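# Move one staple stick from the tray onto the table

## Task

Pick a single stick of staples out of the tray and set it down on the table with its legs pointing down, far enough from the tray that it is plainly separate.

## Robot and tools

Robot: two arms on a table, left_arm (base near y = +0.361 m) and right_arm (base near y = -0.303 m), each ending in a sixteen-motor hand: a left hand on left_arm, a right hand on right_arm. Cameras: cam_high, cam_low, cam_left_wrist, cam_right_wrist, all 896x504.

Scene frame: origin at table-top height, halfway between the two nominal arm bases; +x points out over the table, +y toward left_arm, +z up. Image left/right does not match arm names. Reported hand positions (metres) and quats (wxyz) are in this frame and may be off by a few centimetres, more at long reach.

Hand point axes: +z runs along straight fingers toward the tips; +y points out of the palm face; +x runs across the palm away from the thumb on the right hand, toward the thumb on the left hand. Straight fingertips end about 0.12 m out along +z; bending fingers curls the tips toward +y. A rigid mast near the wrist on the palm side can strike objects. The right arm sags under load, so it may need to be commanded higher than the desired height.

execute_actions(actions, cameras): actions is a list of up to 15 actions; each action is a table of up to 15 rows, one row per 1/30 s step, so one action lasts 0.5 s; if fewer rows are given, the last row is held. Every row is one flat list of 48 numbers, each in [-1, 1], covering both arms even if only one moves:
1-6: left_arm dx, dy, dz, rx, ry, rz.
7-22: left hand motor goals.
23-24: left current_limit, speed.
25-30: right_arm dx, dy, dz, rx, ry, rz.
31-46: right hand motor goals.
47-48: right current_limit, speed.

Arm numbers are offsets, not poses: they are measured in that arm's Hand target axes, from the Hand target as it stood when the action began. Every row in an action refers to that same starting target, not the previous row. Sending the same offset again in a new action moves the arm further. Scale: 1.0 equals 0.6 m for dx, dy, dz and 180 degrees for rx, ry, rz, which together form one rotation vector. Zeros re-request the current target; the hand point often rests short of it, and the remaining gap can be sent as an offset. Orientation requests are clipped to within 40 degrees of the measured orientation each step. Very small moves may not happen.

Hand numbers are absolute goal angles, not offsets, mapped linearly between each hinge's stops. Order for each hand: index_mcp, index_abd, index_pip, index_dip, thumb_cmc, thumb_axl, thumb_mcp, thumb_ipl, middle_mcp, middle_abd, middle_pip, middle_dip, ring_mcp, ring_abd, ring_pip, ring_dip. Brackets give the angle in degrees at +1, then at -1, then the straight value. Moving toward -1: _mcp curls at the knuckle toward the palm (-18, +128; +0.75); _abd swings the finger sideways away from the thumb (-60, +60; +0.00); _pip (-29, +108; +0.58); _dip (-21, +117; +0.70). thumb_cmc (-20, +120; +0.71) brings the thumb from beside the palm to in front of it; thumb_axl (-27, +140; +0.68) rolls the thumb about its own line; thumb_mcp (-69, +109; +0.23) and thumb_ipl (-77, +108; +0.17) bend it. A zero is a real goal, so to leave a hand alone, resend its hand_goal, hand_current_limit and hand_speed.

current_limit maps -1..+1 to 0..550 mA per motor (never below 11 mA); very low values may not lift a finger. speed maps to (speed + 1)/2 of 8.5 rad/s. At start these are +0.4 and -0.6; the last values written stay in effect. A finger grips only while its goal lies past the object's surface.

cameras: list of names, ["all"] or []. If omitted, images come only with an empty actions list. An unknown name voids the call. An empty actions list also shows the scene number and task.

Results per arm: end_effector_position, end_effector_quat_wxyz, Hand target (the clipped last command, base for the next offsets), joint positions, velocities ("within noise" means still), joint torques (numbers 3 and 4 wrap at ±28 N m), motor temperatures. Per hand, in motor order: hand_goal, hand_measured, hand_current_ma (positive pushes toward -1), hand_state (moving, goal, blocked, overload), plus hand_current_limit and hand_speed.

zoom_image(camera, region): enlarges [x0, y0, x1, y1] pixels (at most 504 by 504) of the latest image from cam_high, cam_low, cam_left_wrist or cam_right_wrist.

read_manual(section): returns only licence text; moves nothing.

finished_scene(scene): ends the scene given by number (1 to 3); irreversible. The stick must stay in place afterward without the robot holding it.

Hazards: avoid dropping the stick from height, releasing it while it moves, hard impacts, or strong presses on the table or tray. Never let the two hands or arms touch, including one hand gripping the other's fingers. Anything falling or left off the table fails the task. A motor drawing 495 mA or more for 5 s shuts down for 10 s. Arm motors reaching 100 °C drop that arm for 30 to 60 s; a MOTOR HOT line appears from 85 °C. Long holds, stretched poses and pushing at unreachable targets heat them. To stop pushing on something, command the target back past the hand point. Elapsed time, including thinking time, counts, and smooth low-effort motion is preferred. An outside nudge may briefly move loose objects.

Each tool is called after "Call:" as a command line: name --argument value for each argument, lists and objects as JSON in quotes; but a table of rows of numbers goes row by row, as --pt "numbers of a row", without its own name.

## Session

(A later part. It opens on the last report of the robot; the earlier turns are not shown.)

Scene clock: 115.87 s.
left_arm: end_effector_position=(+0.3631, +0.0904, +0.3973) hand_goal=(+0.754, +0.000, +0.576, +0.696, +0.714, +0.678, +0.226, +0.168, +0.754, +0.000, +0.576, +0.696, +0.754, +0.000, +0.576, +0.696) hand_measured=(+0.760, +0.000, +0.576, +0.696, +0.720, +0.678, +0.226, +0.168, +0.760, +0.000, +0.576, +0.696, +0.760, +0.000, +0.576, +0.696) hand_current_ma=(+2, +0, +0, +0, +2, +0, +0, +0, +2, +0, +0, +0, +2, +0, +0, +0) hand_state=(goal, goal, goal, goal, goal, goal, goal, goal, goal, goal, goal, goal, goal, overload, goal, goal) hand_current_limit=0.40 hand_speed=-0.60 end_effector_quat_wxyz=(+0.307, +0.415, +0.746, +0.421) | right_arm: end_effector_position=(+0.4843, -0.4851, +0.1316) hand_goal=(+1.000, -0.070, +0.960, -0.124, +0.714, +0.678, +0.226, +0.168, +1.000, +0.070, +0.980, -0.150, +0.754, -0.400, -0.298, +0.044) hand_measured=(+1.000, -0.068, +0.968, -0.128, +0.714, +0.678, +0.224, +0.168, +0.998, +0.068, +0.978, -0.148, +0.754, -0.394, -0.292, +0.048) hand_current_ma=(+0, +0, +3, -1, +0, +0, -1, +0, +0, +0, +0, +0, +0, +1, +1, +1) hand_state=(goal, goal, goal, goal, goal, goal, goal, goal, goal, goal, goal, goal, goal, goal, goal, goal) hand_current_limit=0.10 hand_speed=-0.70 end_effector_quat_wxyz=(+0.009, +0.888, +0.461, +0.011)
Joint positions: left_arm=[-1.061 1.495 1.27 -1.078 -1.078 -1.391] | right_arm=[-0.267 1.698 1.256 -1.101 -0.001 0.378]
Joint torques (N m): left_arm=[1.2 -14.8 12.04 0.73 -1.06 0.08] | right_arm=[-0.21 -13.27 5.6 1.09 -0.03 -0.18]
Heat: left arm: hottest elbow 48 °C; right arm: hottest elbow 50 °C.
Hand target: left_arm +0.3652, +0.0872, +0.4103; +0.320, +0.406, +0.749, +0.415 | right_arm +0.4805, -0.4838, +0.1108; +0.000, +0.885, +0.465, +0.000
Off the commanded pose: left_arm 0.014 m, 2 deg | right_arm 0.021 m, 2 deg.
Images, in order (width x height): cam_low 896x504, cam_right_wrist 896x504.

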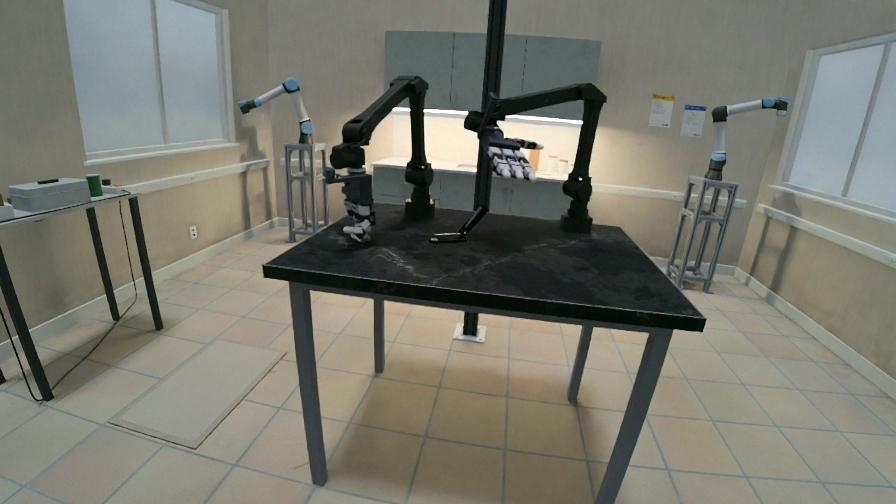

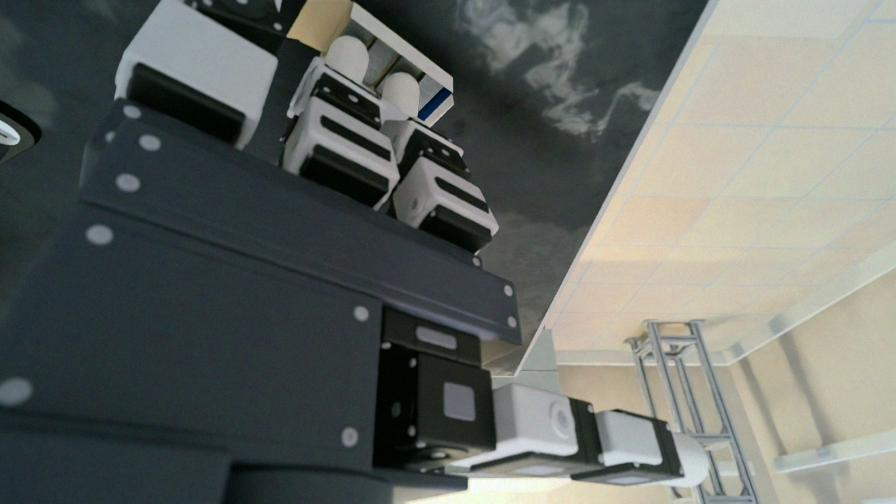

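Call:
execute_actions --actions '[[[0,0,0,0,0,0,0.754,0,0.576,0.696,0.714,0.678,0.226,0.168,0.754,0,0.576,0.696,0.754,0,0.576,0.696,0.4,-0.6,0,0,0.008,0,0,0,1.0,-0.07,0.96,-0.125,0.714,0.678,0.226,0.168,1.0,0.07,0.98,-0.15,0.754,-0.5,-0.299,0.043,0.1,-0.9]],[[0,0,0,0,0,0,0.754,0,0.576,0.696,0.714,0.678,0.226,0.168,0.754,0,0.576,0.696,0.754,0,0.576,0.696,0.4,-0.6,0,0,0,0,0,0,1.0,-0.07,0.96,-0.125,0.714,0.678,0.226,0.168,1.0,-0.03,0.98,-0.15,0.754,-0.5,-0.299,0.043,0.1,-0.93]]]' --cameras '["cam_low","cam_right_wrist"]'

Call:
zoom_image --camera "cam_right_wrist" --region '[280, 0, 480, 120]'

Scene clock: 123.90 s.
left_arm: end_effector_position=(+0.3631, +0.0904, +0.3973) hand_goal=(+0.754, +0.000, +0.576, +0.696, +0.714, +0.678, +0.226, +0.168, +0.754, +0.000, +0.576, +0.696, +0.754, +0.000, +0.576, +0.696) hand_measured=(+0.760, +0.000, +0.576, +0.696, +0.720, +0.678, +0.226, +0.168, +0.760, +0.000, +0.576, +0.696, +0.760, +0.000, +0.576, +0.696) hand_current_ma=(+2, +0, +0, +0, +2, +0, +0, +0, +2, +0, +0, +0, +2, +0, +0, +0) hand_state=(goal, goal, goal, goal, goal, goal, goal, goal, goal, goal, goal, goal, goal, overload, goal, goal) hand_current_limit=0.40 hand_speed=-0.60 end_effector_quat_wxyz=(+0.307, +0.415, +0.746, +0.421) | right_arm: end_effector_position=(+0.4845, -0.4855, +0.1312) hand_goal=(+1.000, -0.070, +0.960, -0.124, +0.714, +0.678, +0.226, +0.168, +1.000, -0.030, +0.980, -0.150, +0.754, -0.500, -0.298, +0.044) hand_measured=(+1.000, -0.074, +0.978, -0.124, +0.714, +0.678, +0.224, +0.168, +1.000, -0.006, +0.986, -0.152, +0.754, -0.494, -0.292, +0.048) hand_current_ma=(+0, +0, +11, +0, +0, +0, -1, +0, +0, +15, +2, +0, +0, +2, +1, +1) hand_state=(goal, goal, goal, goal, goal, goal, goal, goal, goal, blocked, goal, goal, goal, goal, goal, goal) hand_current_limit=0.10 hand_speed=-0.93 end_effector_quat_wxyz=(+0.010, +0.887, +0.461, +0.011)
Joint positions: left_arm=[-1.061 1.495 1.27 -1.078 -1.078 -1.391] | right_arm=[-0.267 1.698 1.254 -1.097 0.002 0.378]
Joint torques (N m): left_arm=[1.61 -14.45 11.93 0.68 -1.06 0.09] | right_arm=[-0.21 -12.86 5.27 1.43 -0.12 -0.19]
Heat: left arm: hottest elbow 48 °C; right arm: hottest elbow 49 °C.
Hand target: left_arm +0.3652, +0.0872, +0.4103; +0.320, +0.406, +0.749, +0.415 | right_arm +0.4805, -0.4837, +0.1060; +0.000, +0.885, +0.465, +0.000
Off the commanded pose: left_arm 0.014 m, 2 deg | right_arm 0.026 m, 2 deg.
Images, in order (width x height): cam_low 896x504, cam_right_wrist 896x504.

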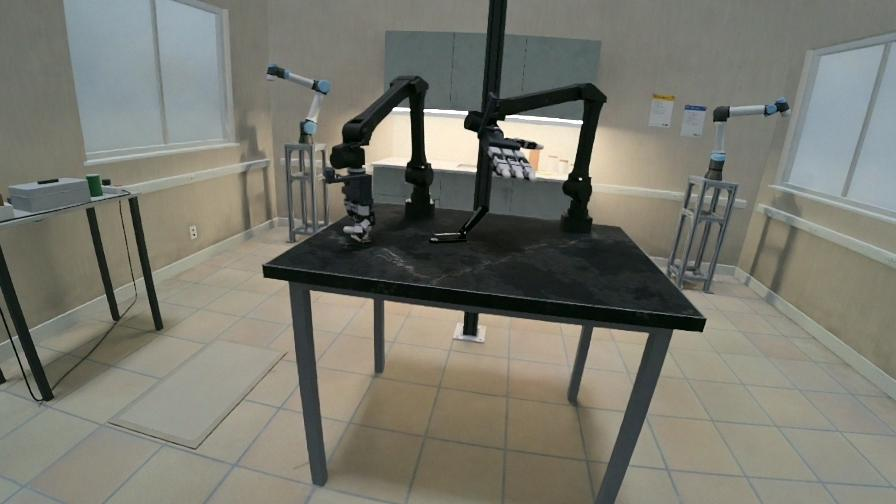

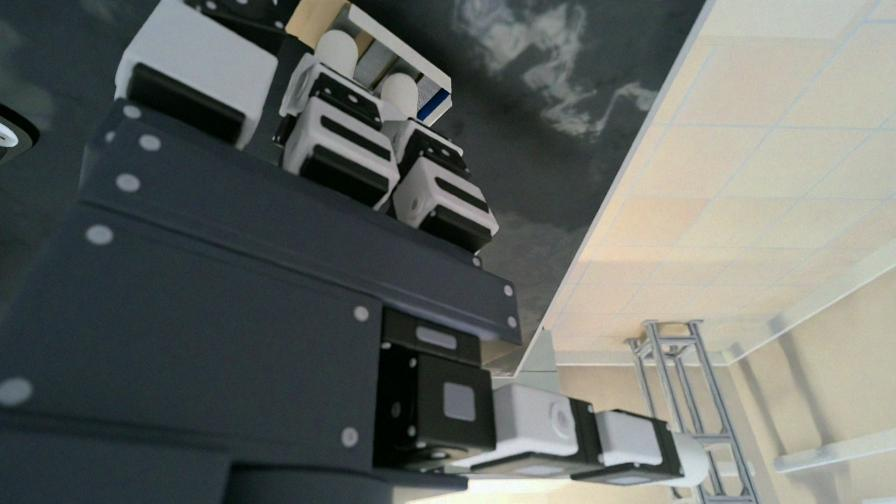

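Scaled by 2.520 from the camera's 896x504 image, which has a finer 1280x720 frame.

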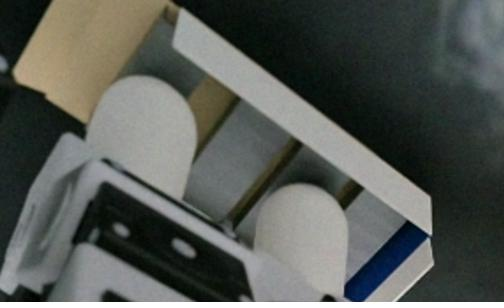

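Call:
execute_actions --actions '[[[0,0,0,0,0,0,0.754,0,0.576,0.696,0.714,0.678,0.226,0.168,0.754,0,0.576,0.696,0.754,0,0.576,0.696,0.4,-0.6,0,0,0,0,0,0,1.0,-0.07,0.96,-0.125,0.714,0.678,0.226,0.168,1.0,-0.14,0.965,-0.125,0.754,-0.5,-0.299,0.043,0.1,-0.93]],[[0,0,0,0,0,0,0.754,0,0.576,0.696,0.714,0.678,0.226,0.168,0.754,0,0.576,0.696,0.754,0,0.576,0.696,0.4,-0.6,0,0,0,0,0,0,1.0,-0.07,0.96,-0.125,0.714,0.678,0.226,0.168,1.0,-0.24,0.93,-0.08,0.754,-0.55,-0.299,0.043,0.1,-0.93]]]' --cameras '["cam_low","cam_right_wrist"]'

Call:
zoom_image --camera "cam_right_wrist" --region '[270, 0, 470, 120]'

Call:
zoom_image --camera "cam_low" --region '[330, 205, 390, 250]'

Scene clock: 129.93 s.
left_arm: end_effector_position=(+0.3631, +0.0904, +0.3973) hand_goal=(+0.754, +0.000, +0.576, +0.696, +0.714, +0.678, +0.226, +0.168, +0.754, +0.000, +0.576, +0.696, +0.754, +0.000, +0.576, +0.696) hand_measured=(+0.760, +0.000, +0.576, +0.696, +0.720, +0.678, +0.226, +0.168, +0.760, +0.000, +0.576, +0.696, +0.760, +0.000, +0.576, +0.696) hand_current_ma=(+2, +0, +0, +0, +2, +0, +0, +0, +2, +0, +0, +0, +2, +0, +0, +0) hand_state=(goal, goal, goal, goal, goal, goal, goal, goal, goal, goal, goal, goal, goal, overload, goal, goal) hand_current_limit=0.40 hand_speed=-0.60 end_effector_quat_wxyz=(+0.307, +0.415, +0.746, +0.421) | right_arm: end_effector_position=(+0.4851, -0.4857, +0.1314) hand_goal=(+1.000, -0.070, +0.960, -0.124, +0.714, +0.678, +0.226, +0.168, +1.000, -0.240, +0.930, -0.080, +0.754, -0.550, -0.298, +0.044) hand_measured=(+1.000, -0.072, +0.980, -0.124, +0.714, +0.678, +0.224, +0.168, +1.000, -0.236, +0.932, -0.082, +0.754, -0.544, -0.292, +0.048) hand_current_ma=(+0, +0, +14, +0, +0, +0, -1, +0, +0, +1, +0, +0, +0, +2, +1, +1) hand_state=(goal, goal, blocked, goal, goal, goal, goal, goal, goal, goal, goal, goal, goal, goal, goal, goal) hand_current_limit=0.10 hand_speed=-0.93 end_effector_quat_wxyz=(+0.011, +0.887, +0.461, +0.012)
Joint positions: left_arm=[-1.061 1.495 1.27 -1.078 -1.078 -1.391] | right_arm=[-0.267 1.698 1.254 -1.095 0.002 0.378]
Joint torques (N m): left_arm=[1.26 -14.68 11.96 0.7 -1.06 0.1] | right_arm=[-0.15 -12.92 5.27 1.32 -0.14 -0.18]
Heat: left arm: hottest elbow 48 °C; right arm: hottest elbow 49 °C.
Hand target: left_arm +0.3652, +0.0872, +0.4103; +0.320, +0.406, +0.749, +0.415 | right_arm +0.4806, -0.4837, +0.1061; +0.000, +0.885, +0.465, +0.001
Off the commanded pose: left_arm 0.014 m, 2 deg | right_arm 0.026 m, 2 deg.
Images, in order (width x height): cam_low 896x504, cam_right_wrist 896x504.

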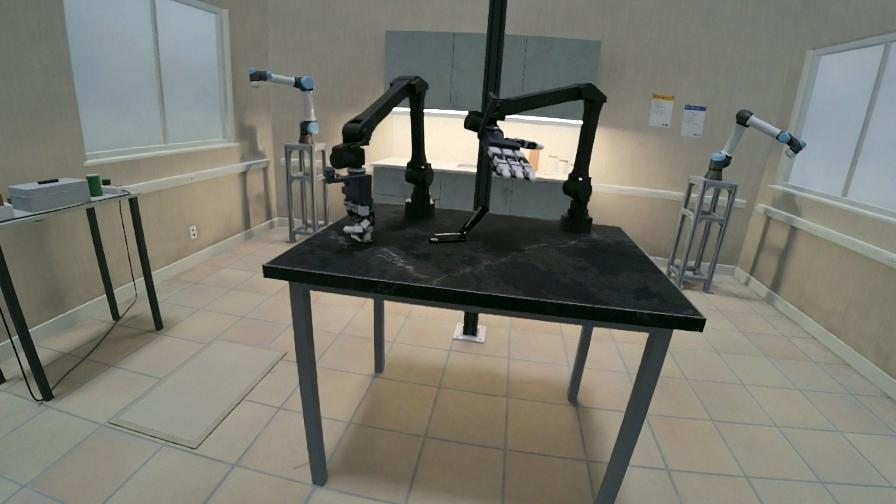

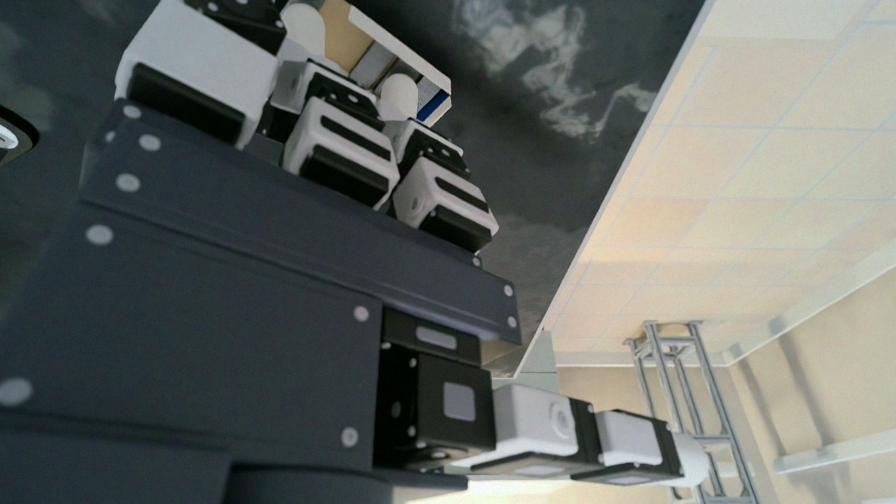

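Scaled by 2.520 from the camera's 896x504 image, which has a finer 1280x720 frame.

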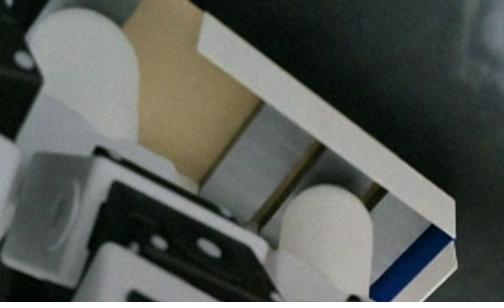

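Scaled by 8.400 from the camera's 896x504 image, which has a finer 1280x720 frame.

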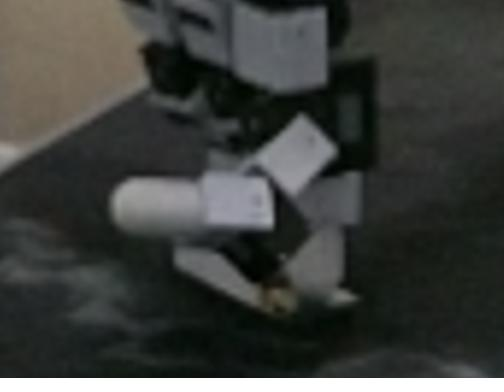

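Call:
execute_actions --actions '[[[0,0,0,0,0,0,0.754,0,0.576,0.696,0.714,0.678,0.226,0.168,0.754,0,0.576,0.696,0.754,0,0.576,0.696,0.4,-0.6,0,0,0,0,0,0,1.0,-0.07,0.96,-0.125,0.714,0.678,0.226,0.168,1.0,-0.29,0.86,0.05,0.754,-0.6,-0.299,0.043,0.1,-0.93]],[[0,0,0,0,0,0,0.754,0,0.576,0.696,0.714,0.678,0.226,0.168,0.754,0,0.576,0.696,0.754,0,0.576,0.696,0.4,-0.6,0,0,0,0,0,0,1.0,-0.07,0.96,-0.125,0.714,0.678,0.226,0.168,1.0,-0.335,0.79,0.174,0.754,-0.62,-0.299,0.043,0.1,-0.93]],[[0,0,0,0,0,0,0.754,0,0.576,0.696,0.714,0.678,0.226,0.168,0.754,0,0.576,0.696,0.754,0,0.576,0.696,0.4,-0.6,0,0,0,0,0,0,1.0,-0.07,0.96,-0.125,0.714,0.678,0.226,0.168,0.986,-0.4,0.69,0.406,0.754,-0.64,-0.299,0.043,0.1,-0.93]]]' --cameras '["cam_low","cam_high","cam_right_wrist"]'

Call:
zoom_image --camera "cam_right_wrist" --region '[250, 0, 450, 120]'

Call:
zoom_image --camera "cam_low" --region '[330, 205, 390, 250]'

Call:
zoom_image --camera "cam_high" --region '[385, 155, 445, 205]'

Scene clock: 146.57 s.
left_arm: end_effector_position=(+0.3631, +0.0904, +0.3973) hand_goal=(+0.754, +0.000, +0.576, +0.696, +0.714, +0.678, +0.226, +0.168, +0.754, +0.000, +0.576, +0.696, +0.754, +0.000, +0.576, +0.696) hand_measured=(+0.760, +0.000, +0.576, +0.696, +0.720, +0.678, +0.226, +0.168, +0.760, +0.000, +0.576, +0.696, +0.760, +0.000, +0.576, +0.696) hand_current_ma=(+2, +0, +0, +0, +2, +0, +0, +0, +2, +0, +0, +0, +2, +0, +0, +0) hand_state=(goal, goal, goal, goal, goal, goal, goal, goal, goal, goal, goal, goal, goal, overload, goal, goal) hand_current_limit=0.40 hand_speed=-0.60 end_effector_quat_wxyz=(+0.307, +0.415, +0.746, +0.421) | right_arm: end_effector_position=(+0.4861, -0.4860, +0.1318) hand_goal=(+1.000, -0.070, +0.960, -0.124, +0.714, +0.678, +0.226, +0.168, +0.986, -0.400, +0.690, +0.406, +0.754, -0.640, -0.298, +0.044) hand_measured=(+1.000, -0.070, +0.980, -0.126, +0.714, +0.678, +0.224, +0.168, +0.996, -0.418, +0.700, +0.402, +0.754, -0.632, -0.292, +0.048) hand_current_ma=(+0, +0, +14, +0, +0, +0, -1, +0, +5, -9, +4, -1, +0, +2, +1, +1) hand_state=(goal, goal, blocked, goal, goal, goal, goal, goal, goal, goal, goal, goal, goal, goal, goal, goal) hand_current_limit=0.10 hand_speed=-0.93 end_effector_quat_wxyz=(+0.013, +0.887, +0.461, +0.013)
Joint positions: left_arm=[-1.061 1.495 1.27 -1.078 -1.078 -1.391] | right_arm=[-0.267 1.698 1.254 -1.09 0.002 0.378]
Joint torques (N m): left_arm=[1.26 -14.86 12.05 0.72 -1.09 0.08] | right_arm=[-0.26 -12.86 5.3 1.14 -0.15 -0.18]
Heat: left arm: hottest elbow 48 °C; right arm: hottest elbow 49 °C.
Hand target: left_arm +0.3652, +0.0872, +0.4103; +0.320, +0.406, +0.749, +0.415 | right_arm +0.4806, -0.4837, +0.1061; +0.000, +0.885, +0.465, +0.000
Off the commanded pose: left_arm 0.014 m, 2 deg | right_arm 0.026 m, 2 deg.
Images, in order (width x height): cam_high 896x504, cam_low 896x504, cam_right_wrist 896x504.

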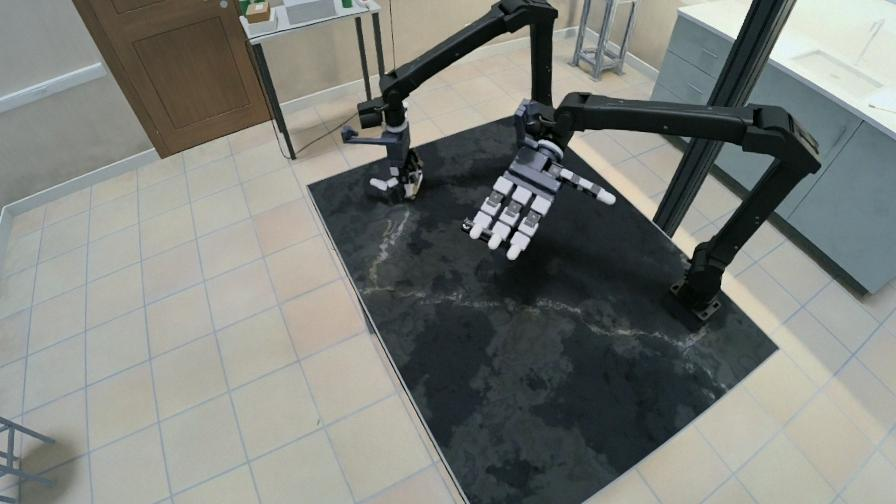

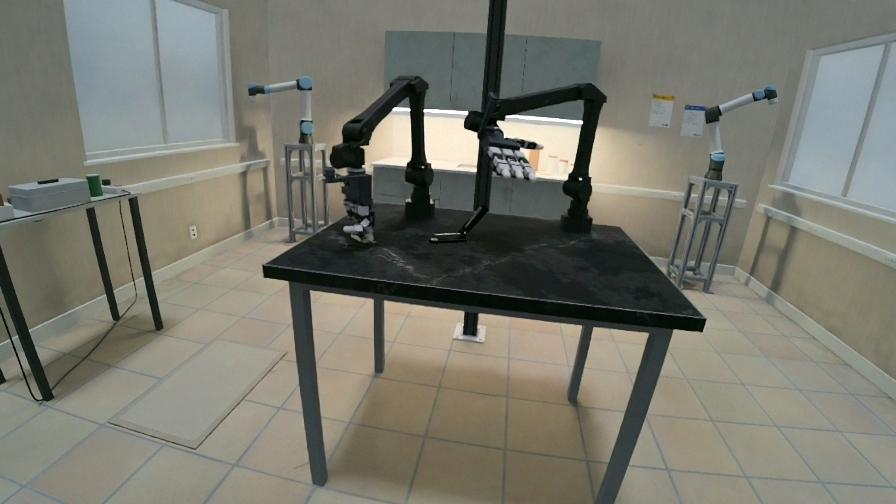

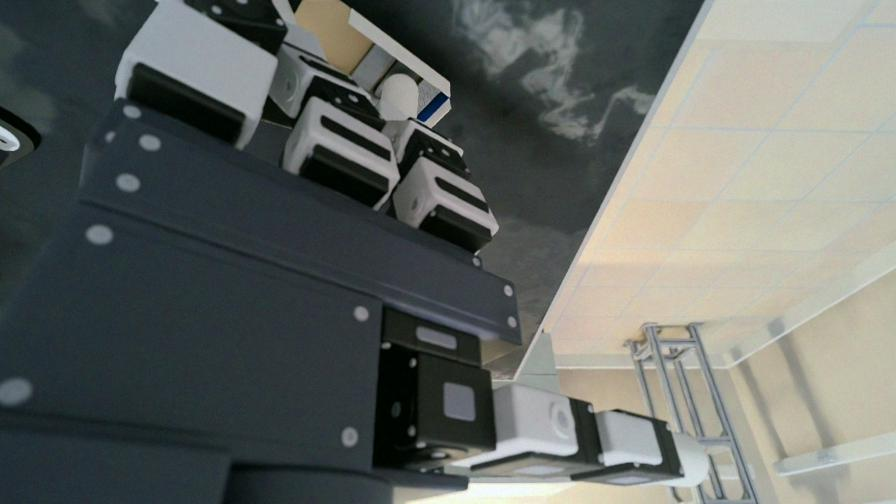

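Scaled by 2.520 from the camera's 896x504 image, which has a finer 1280x720 frame.

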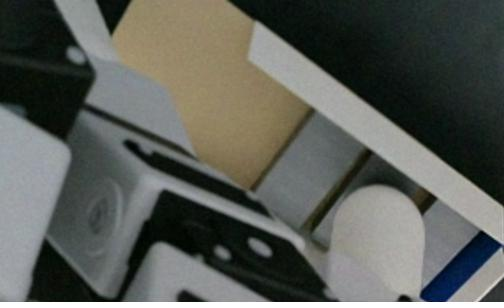

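Scaled by 8.400 from the camera's 896x504 image, which has a finer 1280x720 frame.

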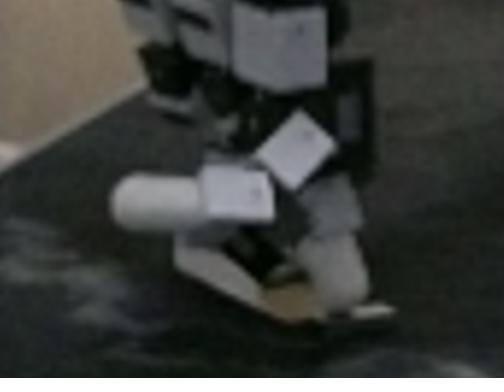

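Scaled by 8.400 from the camera's 896x504 image, which has a finer 1280x720 frame.

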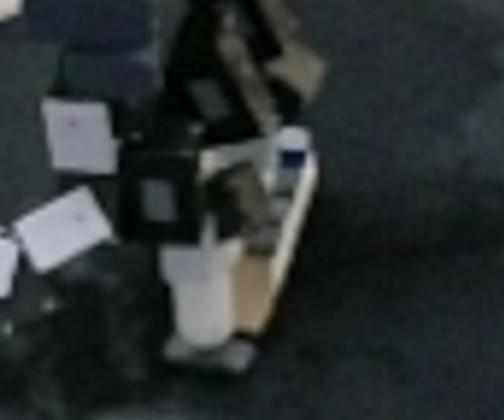

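Call:
execute_actions --actions '[[[0,0,0,0,0,0,0.754,0,0.576,0.696,0.714,0.678,0.226,0.168,0.754,0,0.576,0.696,0.754,0,0.576,0.696,0.4,-0.6,0,0,-0.006,0,0,0,1.0,-0.06,0.98,-0.75,0.714,0.678,0.226,0.168,0.97,-0.4,0.62,0.58,0.754,-0.64,-0.299,0.043,0.1,-0.8]],[[0,0,0,0,0,0,0.754,0,0.576,0.696,0.714,0.678,0.226,0.168,0.754,0,0.576,0.696,0.754,0,0.576,0.696,0.4,-0.6,0.012,0,0,0,0,0,1.0,0,0.98,-0.75,0.714,0.678,0.226,0.168,0.97,-0.4,0.62,0.58,0.754,-0.64,-0.299,0.043,0.1,-0.8]],[[0,0,0,0,0,0,0.754,0,0.576,0.696,0.714,0.678,0.226,0.168,0.754,0,0.576,0.696,0.754,0,0.576,0.696,0.4,-0.6,0.025,0,0,0,0,0,1.0,0,0.98,-0.75,0.714,0.678,0.226,0.168,0.97,-0.4,0.62,0.58,0.754,-0.64,-0.299,0.043,0.1,-0.8]]]' --cameras '["cam_low","cam_high","cam_right_wrist"]'

Call:
zoom_image --camera "cam_right_wrist" --region '[250, 0, 450, 120]'

Call:
zoom_image --camera "cam_low" --region '[330, 205, 390, 250]'

Call:
zoom_image --camera "cam_high" --region '[385, 155, 445, 205]'

Scene clock: 164.63 s.
left_arm: end_effector_position=(+0.3631, +0.0904, +0.3973) hand_goal=(+0.754, +0.000, +0.576, +0.696, +0.714, +0.678, +0.226, +0.168, +0.754, +0.000, +0.576, +0.696, +0.754, +0.000, +0.576, +0.696) hand_measured=(+0.760, +0.000, +0.576, +0.696, +0.720, +0.678, +0.226, +0.168, +0.760, +0.000, +0.576, +0.696, +0.760, +0.000, +0.576, +0.696) hand_current_ma=(+2, +0, +0, +0, +2, +0, +0, +0, +2, +0, +0, +0, +2, +0, +0, +0) hand_state=(goal, goal, goal, goal, goal, goal, goal, goal, goal, goal, goal, goal, goal, overload, goal, goal) hand_current_limit=0.40 hand_speed=-0.60 end_effector_quat_wxyz=(+0.307, +0.415, +0.746, +0.421) | right_arm: end_effector_position=(+0.4917, -0.4676, +0.1310) hand_goal=(+1.000, +0.000, +0.980, -0.750, +0.714, +0.678, +0.226, +0.168, +0.970, -0.400, +0.620, +0.580, +0.754, -0.640, -0.298, +0.044) hand_measured=(+0.998, -0.004, +0.982, -0.746, +0.714, +0.678, +0.224, +0.168, +0.994, -0.428, +0.638, +0.584, +0.754, -0.632, -0.292, +0.048) hand_current_ma=(+0, +0, +0, +1, +0, +0, -1, +0, +21, -18, +11, +1, +0, +2, +1, +1) hand_state=(goal, goal, goal, goal, goal, goal, goal, goal, blocked, blocked, goal, goal, goal, goal, goal, goal) hand_current_limit=0.10 hand_speed=-0.80 end_effector_quat_wxyz=(+0.011, +0.884, +0.468, +0.016)
Joint positions: left_arm=[-1.061 1.495 1.27 -1.078 -1.078 -1.391] | right_arm=[-0.232 1.699 1.254 -1.088 -0.003 0.396]
Joint torques (N m): left_arm=[1.08 -14.51 11.95 0.73 -1.07 0.09] | right_arm=[0.38 -11.69 7.54 0.38 0.07 0.04]
Heat: left arm: hottest elbow 49 °C; right arm: hottest elbow 49 °C.
Hand target: left_arm +0.3652, +0.0872, +0.4103; +0.320, +0.406, +0.749, +0.415 | right_arm +0.4932, -0.4655, +0.1098; +0.000, +0.885, +0.465, +0.001
Off the commanded pose: left_arm 0.014 m, 2 deg | right_arm 0.021 m, 2 deg.
Images, in order (width x height): cam_high 896x504, cam_low 896x504, cam_right_wrist 896x504.

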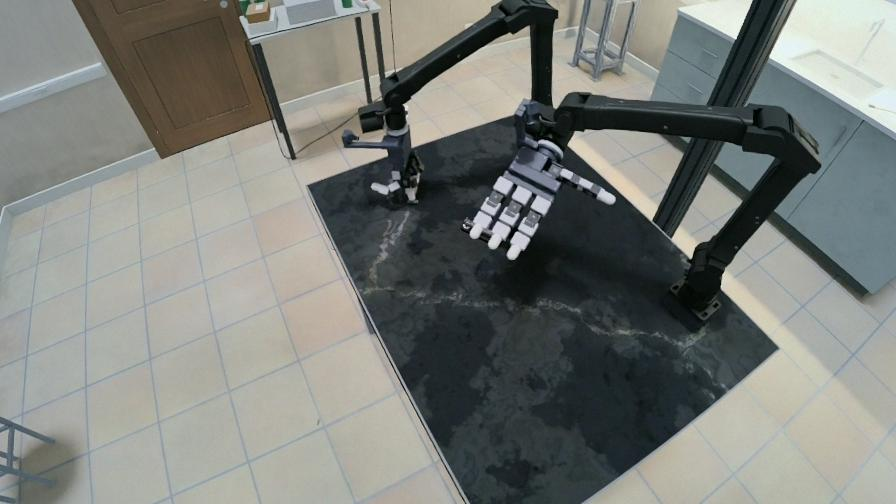

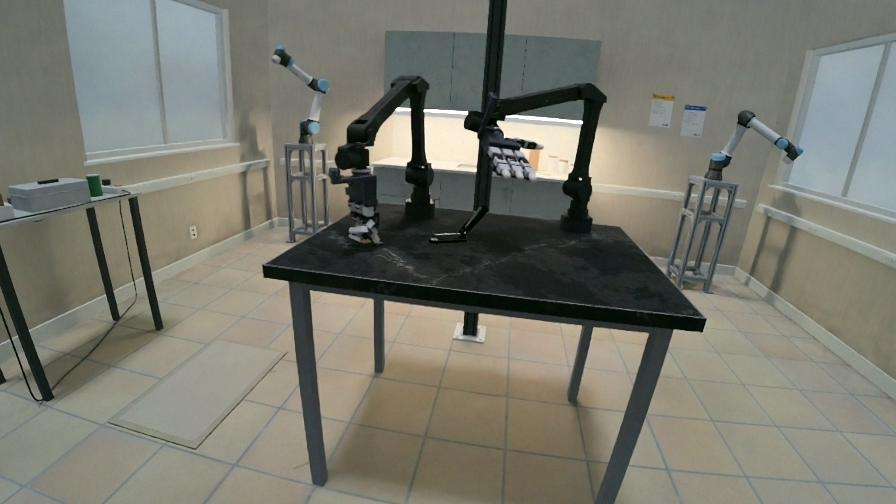

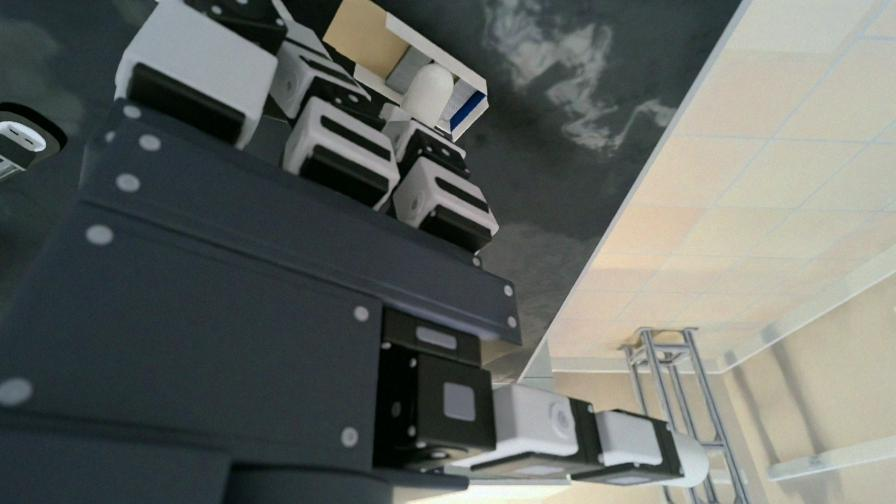

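Scaled by 2.520 from the camera's 896x504 image, which has a finer 1280x720 frame.

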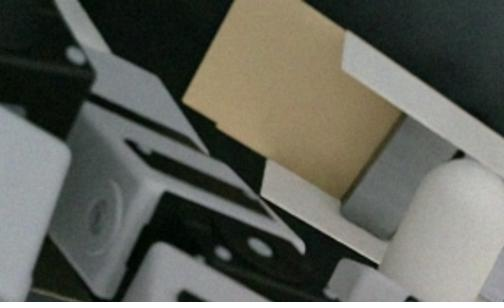

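Scaled by 8.400 from the camera's 896x504 image, which has a finer 1280x720 frame.

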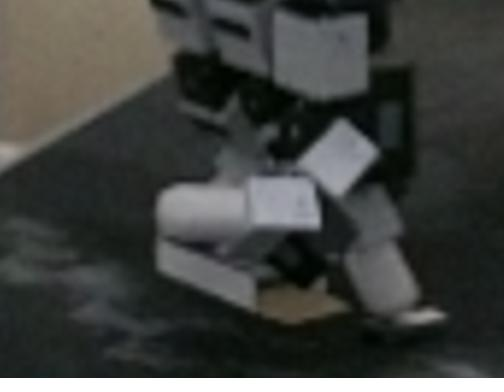

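Scaled by 8.400 from the camera's 896x504 image, which has a finer 1280x720 frame.

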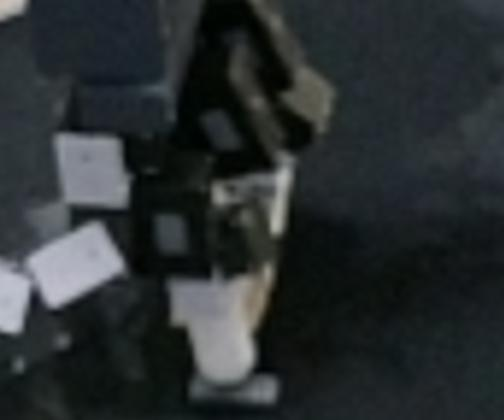

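Call:
execute_actions --actions '[[[0,0,0,0,0,0,0.754,0,0.576,0.696,0.714,0.678,0.226,0.168,0.754,0,0.576,0.696,0.754,0,0.576,0.696,0.4,-0.6,0.025,0,0,0,0,0,1.0,0,0.98,-0.75,0.714,0.678,0.226,0.168,0.97,-0.4,0.62,0.58,0.754,-0.64,-0.299,0.043,0.1,-0.8]],[[0,0,0,0,0,0,0.754,0,0.576,0.696,0.714,0.678,0.226,0.168,0.754,0,0.576,0.696,0.754,0,0.576,0.696,0.4,-0.6,0.025,0,0,0,0,0,1.0,0,0.98,-0.75,0.714,0.678,0.226,0.168,0.97,-0.4,0.62,0.58,0.754,-0.64,-0.299,0.043,0.1,-0.8]],[[0,0,0,0,0,0,0.754,0,0.576,0.696,0.714,0.678,0.226,0.168,0.754,0,0.576,0.696,0.754,0,0.576,0.696,0.4,-0.6,0.025,0,0,0,0,0,1.0,0,0.98,-0.75,0.714,0.678,0.226,0.168,0.97,-0.4,0.62,0.58,0.754,-0.64,-0.299,0.043,0.1,-0.8]]]' --cameras '["cam_low","cam_high","cam_right_wrist"]'

Call:
zoom_image --camera "cam_low" --region '[330, 205, 410, 260]'

Call:
zoom_image --camera "cam_high" --region '[385, 155, 455, 215]'

Scene clock: 175.27 s.
left_arm: end_effector_position=(+0.3631, +0.0904, +0.3973) hand_goal=(+0.754, +0.000, +0.576, +0.696, +0.714, +0.678, +0.226, +0.168, +0.754, +0.000, +0.576, +0.696, +0.754, +0.000, +0.576, +0.696) hand_measured=(+0.760, +0.000, +0.576, +0.696, +0.720, +0.678, +0.226, +0.168, +0.760, +0.000, +0.576, +0.696, +0.760, +0.000, +0.576, +0.696) hand_current_ma=(+2, +0, +0, +0, +2, +0, +0, +0, +2, +0, +0, +0, +2, +0, +0, +0) hand_state=(goal, goal, goal, goal, goal, goal, goal, goal, goal, goal, goal, goal, goal, overload, goal, goal) hand_current_limit=0.40 hand_speed=-0.60 end_effector_quat_wxyz=(+0.307, +0.415, +0.746, +0.421) | right_arm: end_effector_position=(+0.5121, -0.4308, +0.1301) hand_goal=(+1.000, +0.000, +0.980, -0.750, +0.714, +0.678, +0.226, +0.168, +0.970, -0.400, +0.620, +0.580, +0.754, -0.640, -0.298, +0.044) hand_measured=(+0.998, -0.004, +0.982, -0.746, +0.714, +0.678, +0.224, +0.168, +0.998, -0.432, +0.644, +0.590, +0.754, -0.632, -0.292, +0.048) hand_current_ma=(+0, +0, +0, +1, +0, +0, -1, +0, +26, -23, +20, +4, +0, +2, +1, +1) hand_state=(goal, goal, goal, goal, goal, goal, goal, goal, blocked, blocked, blocked, goal, goal, goal, goal, goal) hand_current_limit=0.10 hand_speed=-0.80 end_effector_quat_wxyz=(+0.009, +0.883, +0.468, +0.016)
Joint positions: left_arm=[-1.061 1.495 1.27 -1.078 -1.078 -1.391] | right_arm=[-0.153 1.734 1.3 -1.1 -0.003 0.475]
Joint velocities: left_arm=[0.015 -0.005 0.012 -0.012 -0.037 -0.154] | right_arm=[within noise]
Joint torques (N m): left_arm=[1.49 -14.62 11.93 0.7 -1.06 0.08] | right_arm=[0.44 -11.58 8.77 0.2 0.07 0.02]
Heat: left arm: hottest elbow 49 °C; right arm: hottest elbow 50 °C.
Hand target: left_arm +0.3652, +0.0872, +0.4103; +0.320, +0.406, +0.749, +0.415 | right_arm +0.5187, -0.4284, +0.1097; +0.000, +0.885, +0.465, +0.000
Off the commanded pose: left_arm 0.014 m, 2 deg | right_arm 0.021 m, 2 deg.
Images, in order (width x height): cam_high 896x504, cam_low 896x504, cam_right_wrist 896x504.

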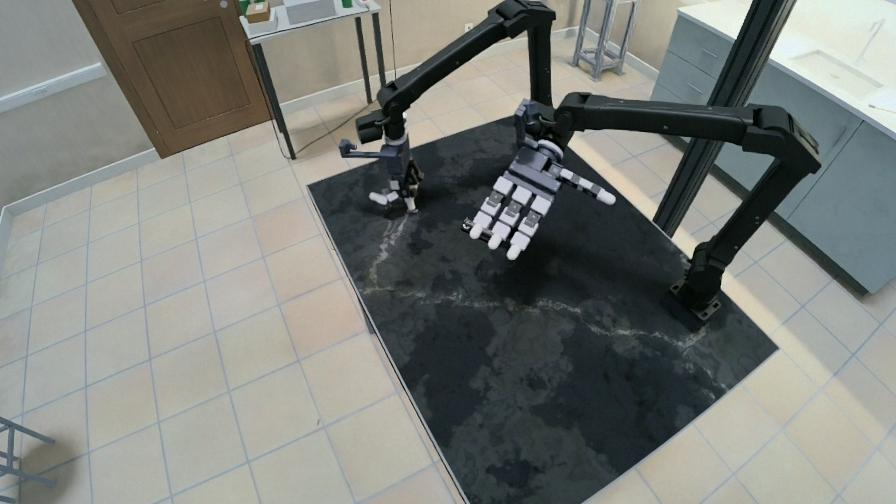

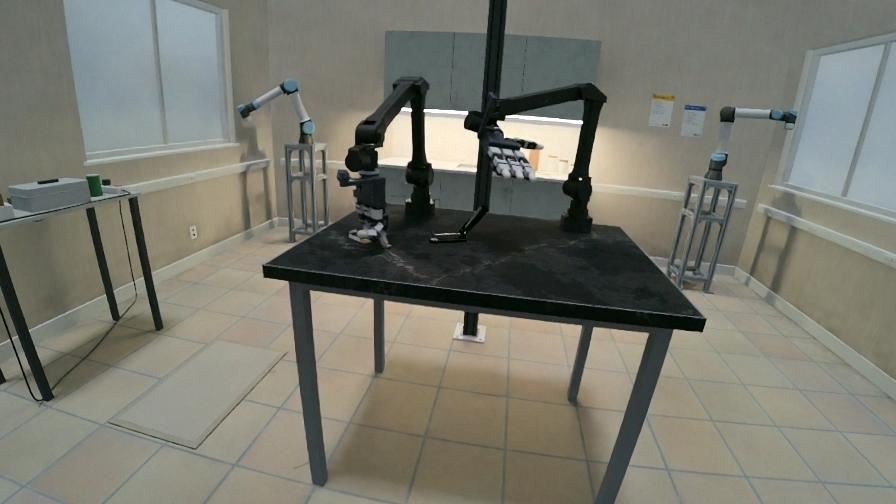

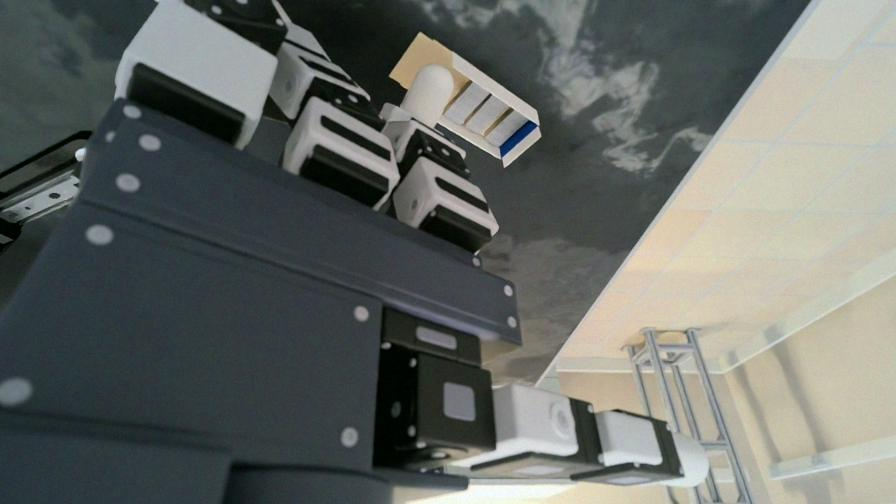

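Scaled by 6.300 from the camera's 896x504 image, which has a finer 1280x720 frame.

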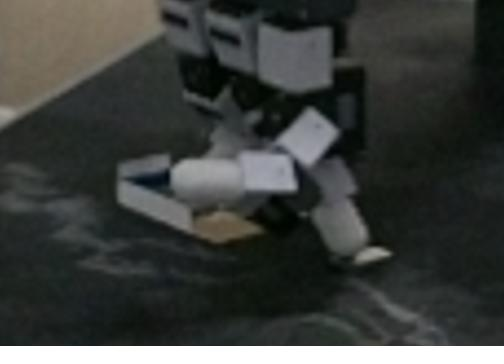

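Scaled by 7.200 from the camera's 896x504 image, which has a finer 1280x720 frame.

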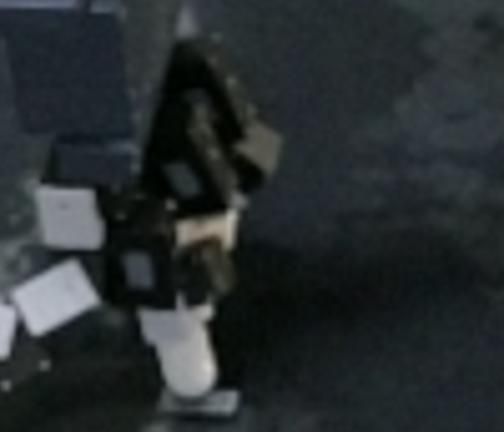

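Call:
execute_actions --actions '[[[0,0,0,0,0,0,0.754,0,0.576,0.696,0.714,0.678,0.226,0.168,0.754,0,0.576,0.696,0.754,0,0.576,0.696,0.4,-0.6,0.025,0,0,0,0,0,1.0,0,0.98,-0.75,0.714,0.678,0.226,0.168,0.97,-0.4,0.62,0.58,0.754,-0.64,-0.299,0.043,0.1,-0.8]],[[0,0,0,0,0,0,0.754,0,0.576,0.696,0.714,0.678,0.226,0.168,0.754,0,0.576,0.696,0.754,0,0.576,0.696,0.4,-0.6,0.025,0,0,0,0,0,1.0,0,0.98,-0.75,0.714,0.678,0.226,0.168,0.97,-0.4,0.62,0.58,0.754,-0.64,-0.299,0.043,0.1,-0.8]],[[0,0,0,0,0,0,0.754,0,0.576,0.696,0.714,0.678,0.226,0.168,0.754,0,0.576,0.696,0.754,0,0.576,0.696,0.4,-0.6,0.025,0,0,0,0,0,1.0,0,0.98,-0.75,0.714,0.678,0.226,0.168,0.97,-0.4,0.62,0.58,0.754,-0.64,-0.299,0.043,0.1,-0.8]]]' --cameras '["cam_low","cam_high","cam_right_wrist"]'

Call:
zoom_image --camera "cam_low" --region '[330, 205, 410, 260]'

Call:
zoom_image --camera "cam_high" --region '[385, 165, 455, 225]'

Scene clock: 187.73 s.
left_arm: end_effector_position=(+0.3631, +0.0904, +0.3973) hand_goal=(+0.754, +0.000, +0.576, +0.696, +0.714, +0.678, +0.226, +0.168, +0.754, +0.000, +0.576, +0.696, +0.754, +0.000, +0.576, +0.696) hand_measured=(+0.760, +0.000, +0.576, +0.696, +0.720, +0.678, +0.226, +0.168, +0.760, +0.000, +0.576, +0.696, +0.760, +0.000, +0.576, +0.696) hand_current_ma=(+2, +0, +0, +0, +2, +0, +0, +0, +2, +0, +0, +0, +2, +0, +0, +0) hand_state=(goal, goal, goal, goal, goal, goal, goal, goal, goal, goal, goal, goal, goal, overload, goal, goal) hand_current_limit=0.40 hand_speed=-0.60 end_effector_quat_wxyz=(+0.307, +0.415, +0.746, +0.421) | right_arm: end_effector_position=(+0.5376, -0.3944, +0.1309) hand_goal=(+1.000, +0.000, +0.980, -0.750, +0.714, +0.678, +0.226, +0.168, +0.970, -0.400, +0.620, +0.580, +0.754, -0.640, -0.298, +0.044) hand_measured=(+0.998, -0.004, +0.982, -0.746, +0.714, +0.678, +0.224, +0.168, +0.998, -0.432, +0.646, +0.590, +0.754, -0.632, -0.292, +0.048) hand_current_ma=(+0, +0, +0, +1, +0, +0, -1, +0, +26, -23, +21, +5, +0, +2, +1, +1) hand_state=(goal, goal, goal, goal, goal, goal, goal, goal, blocked, blocked, blocked, goal, goal, goal, goal, goal) hand_current_limit=0.10 hand_speed=-0.80 end_effector_quat_wxyz=(+0.008, +0.884, +0.468, +0.016)
Joint positions: left_arm=[-1.061 1.495 1.27 -1.078 -1.078 -1.391] | right_arm=[-0.079 1.786 1.376 -1.124 -0.003 0.55]
Joint torques (N m): left_arm=[1.2 -14.8 11.9 0.7 -1.07 0.08] | right_arm=[0.5 -12.57 8.95 0.2 0.08 0.02]
Heat: left arm: hottest elbow 49 °C; right arm: hottest elbow 51 °C.
Hand target: left_arm +0.3652, +0.0872, +0.4103; +0.320, +0.406, +0.749, +0.415 | right_arm +0.5443, -0.3914, +0.1098; +0.000, +0.885, +0.465, +0.000
Off the commanded pose: left_arm 0.014 m, 2 deg | right_arm 0.022 m, 2 deg.
Images, in order (width x height): cam_high 896x504, cam_low 896x504, cam_right_wrist 896x504.

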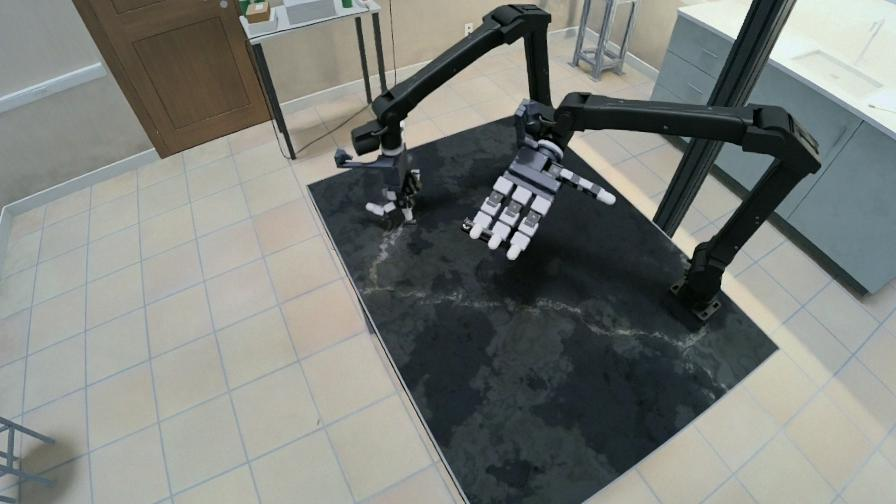

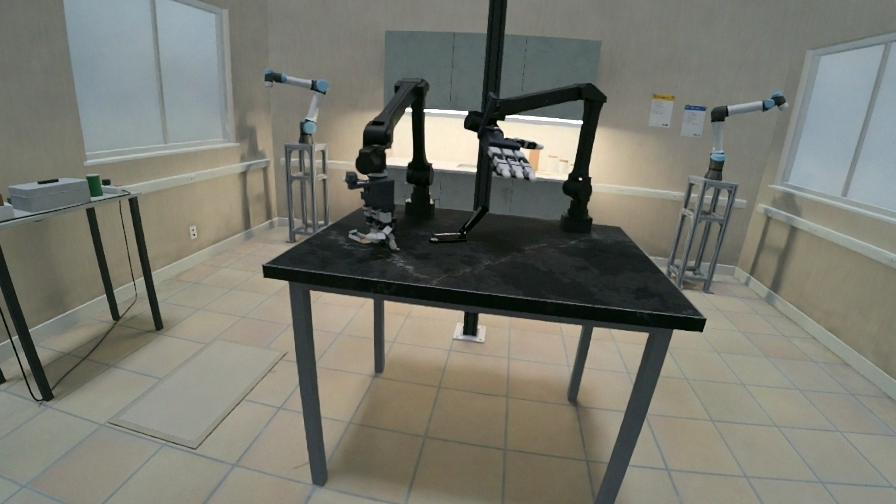

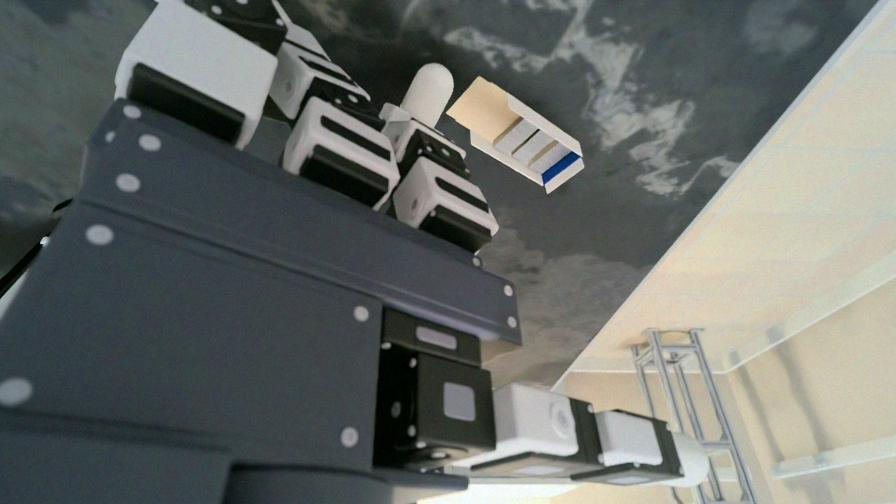

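Scaled by 6.300 from the camera's 896x504 image, which has a finer 1280x720 frame.

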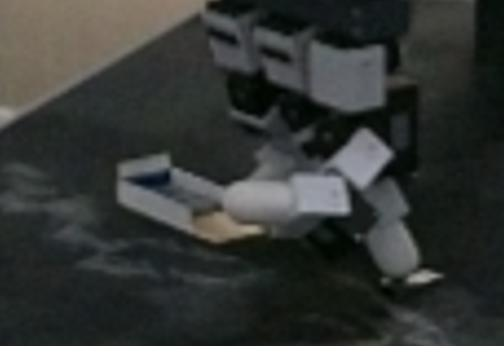

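Scaled by 7.200 from the camera's 896x504 image, which has a finer 1280x720 frame.

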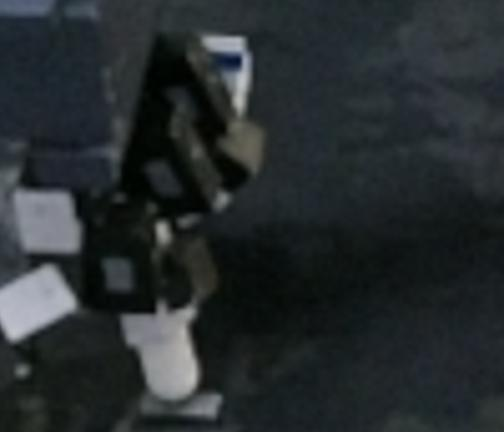

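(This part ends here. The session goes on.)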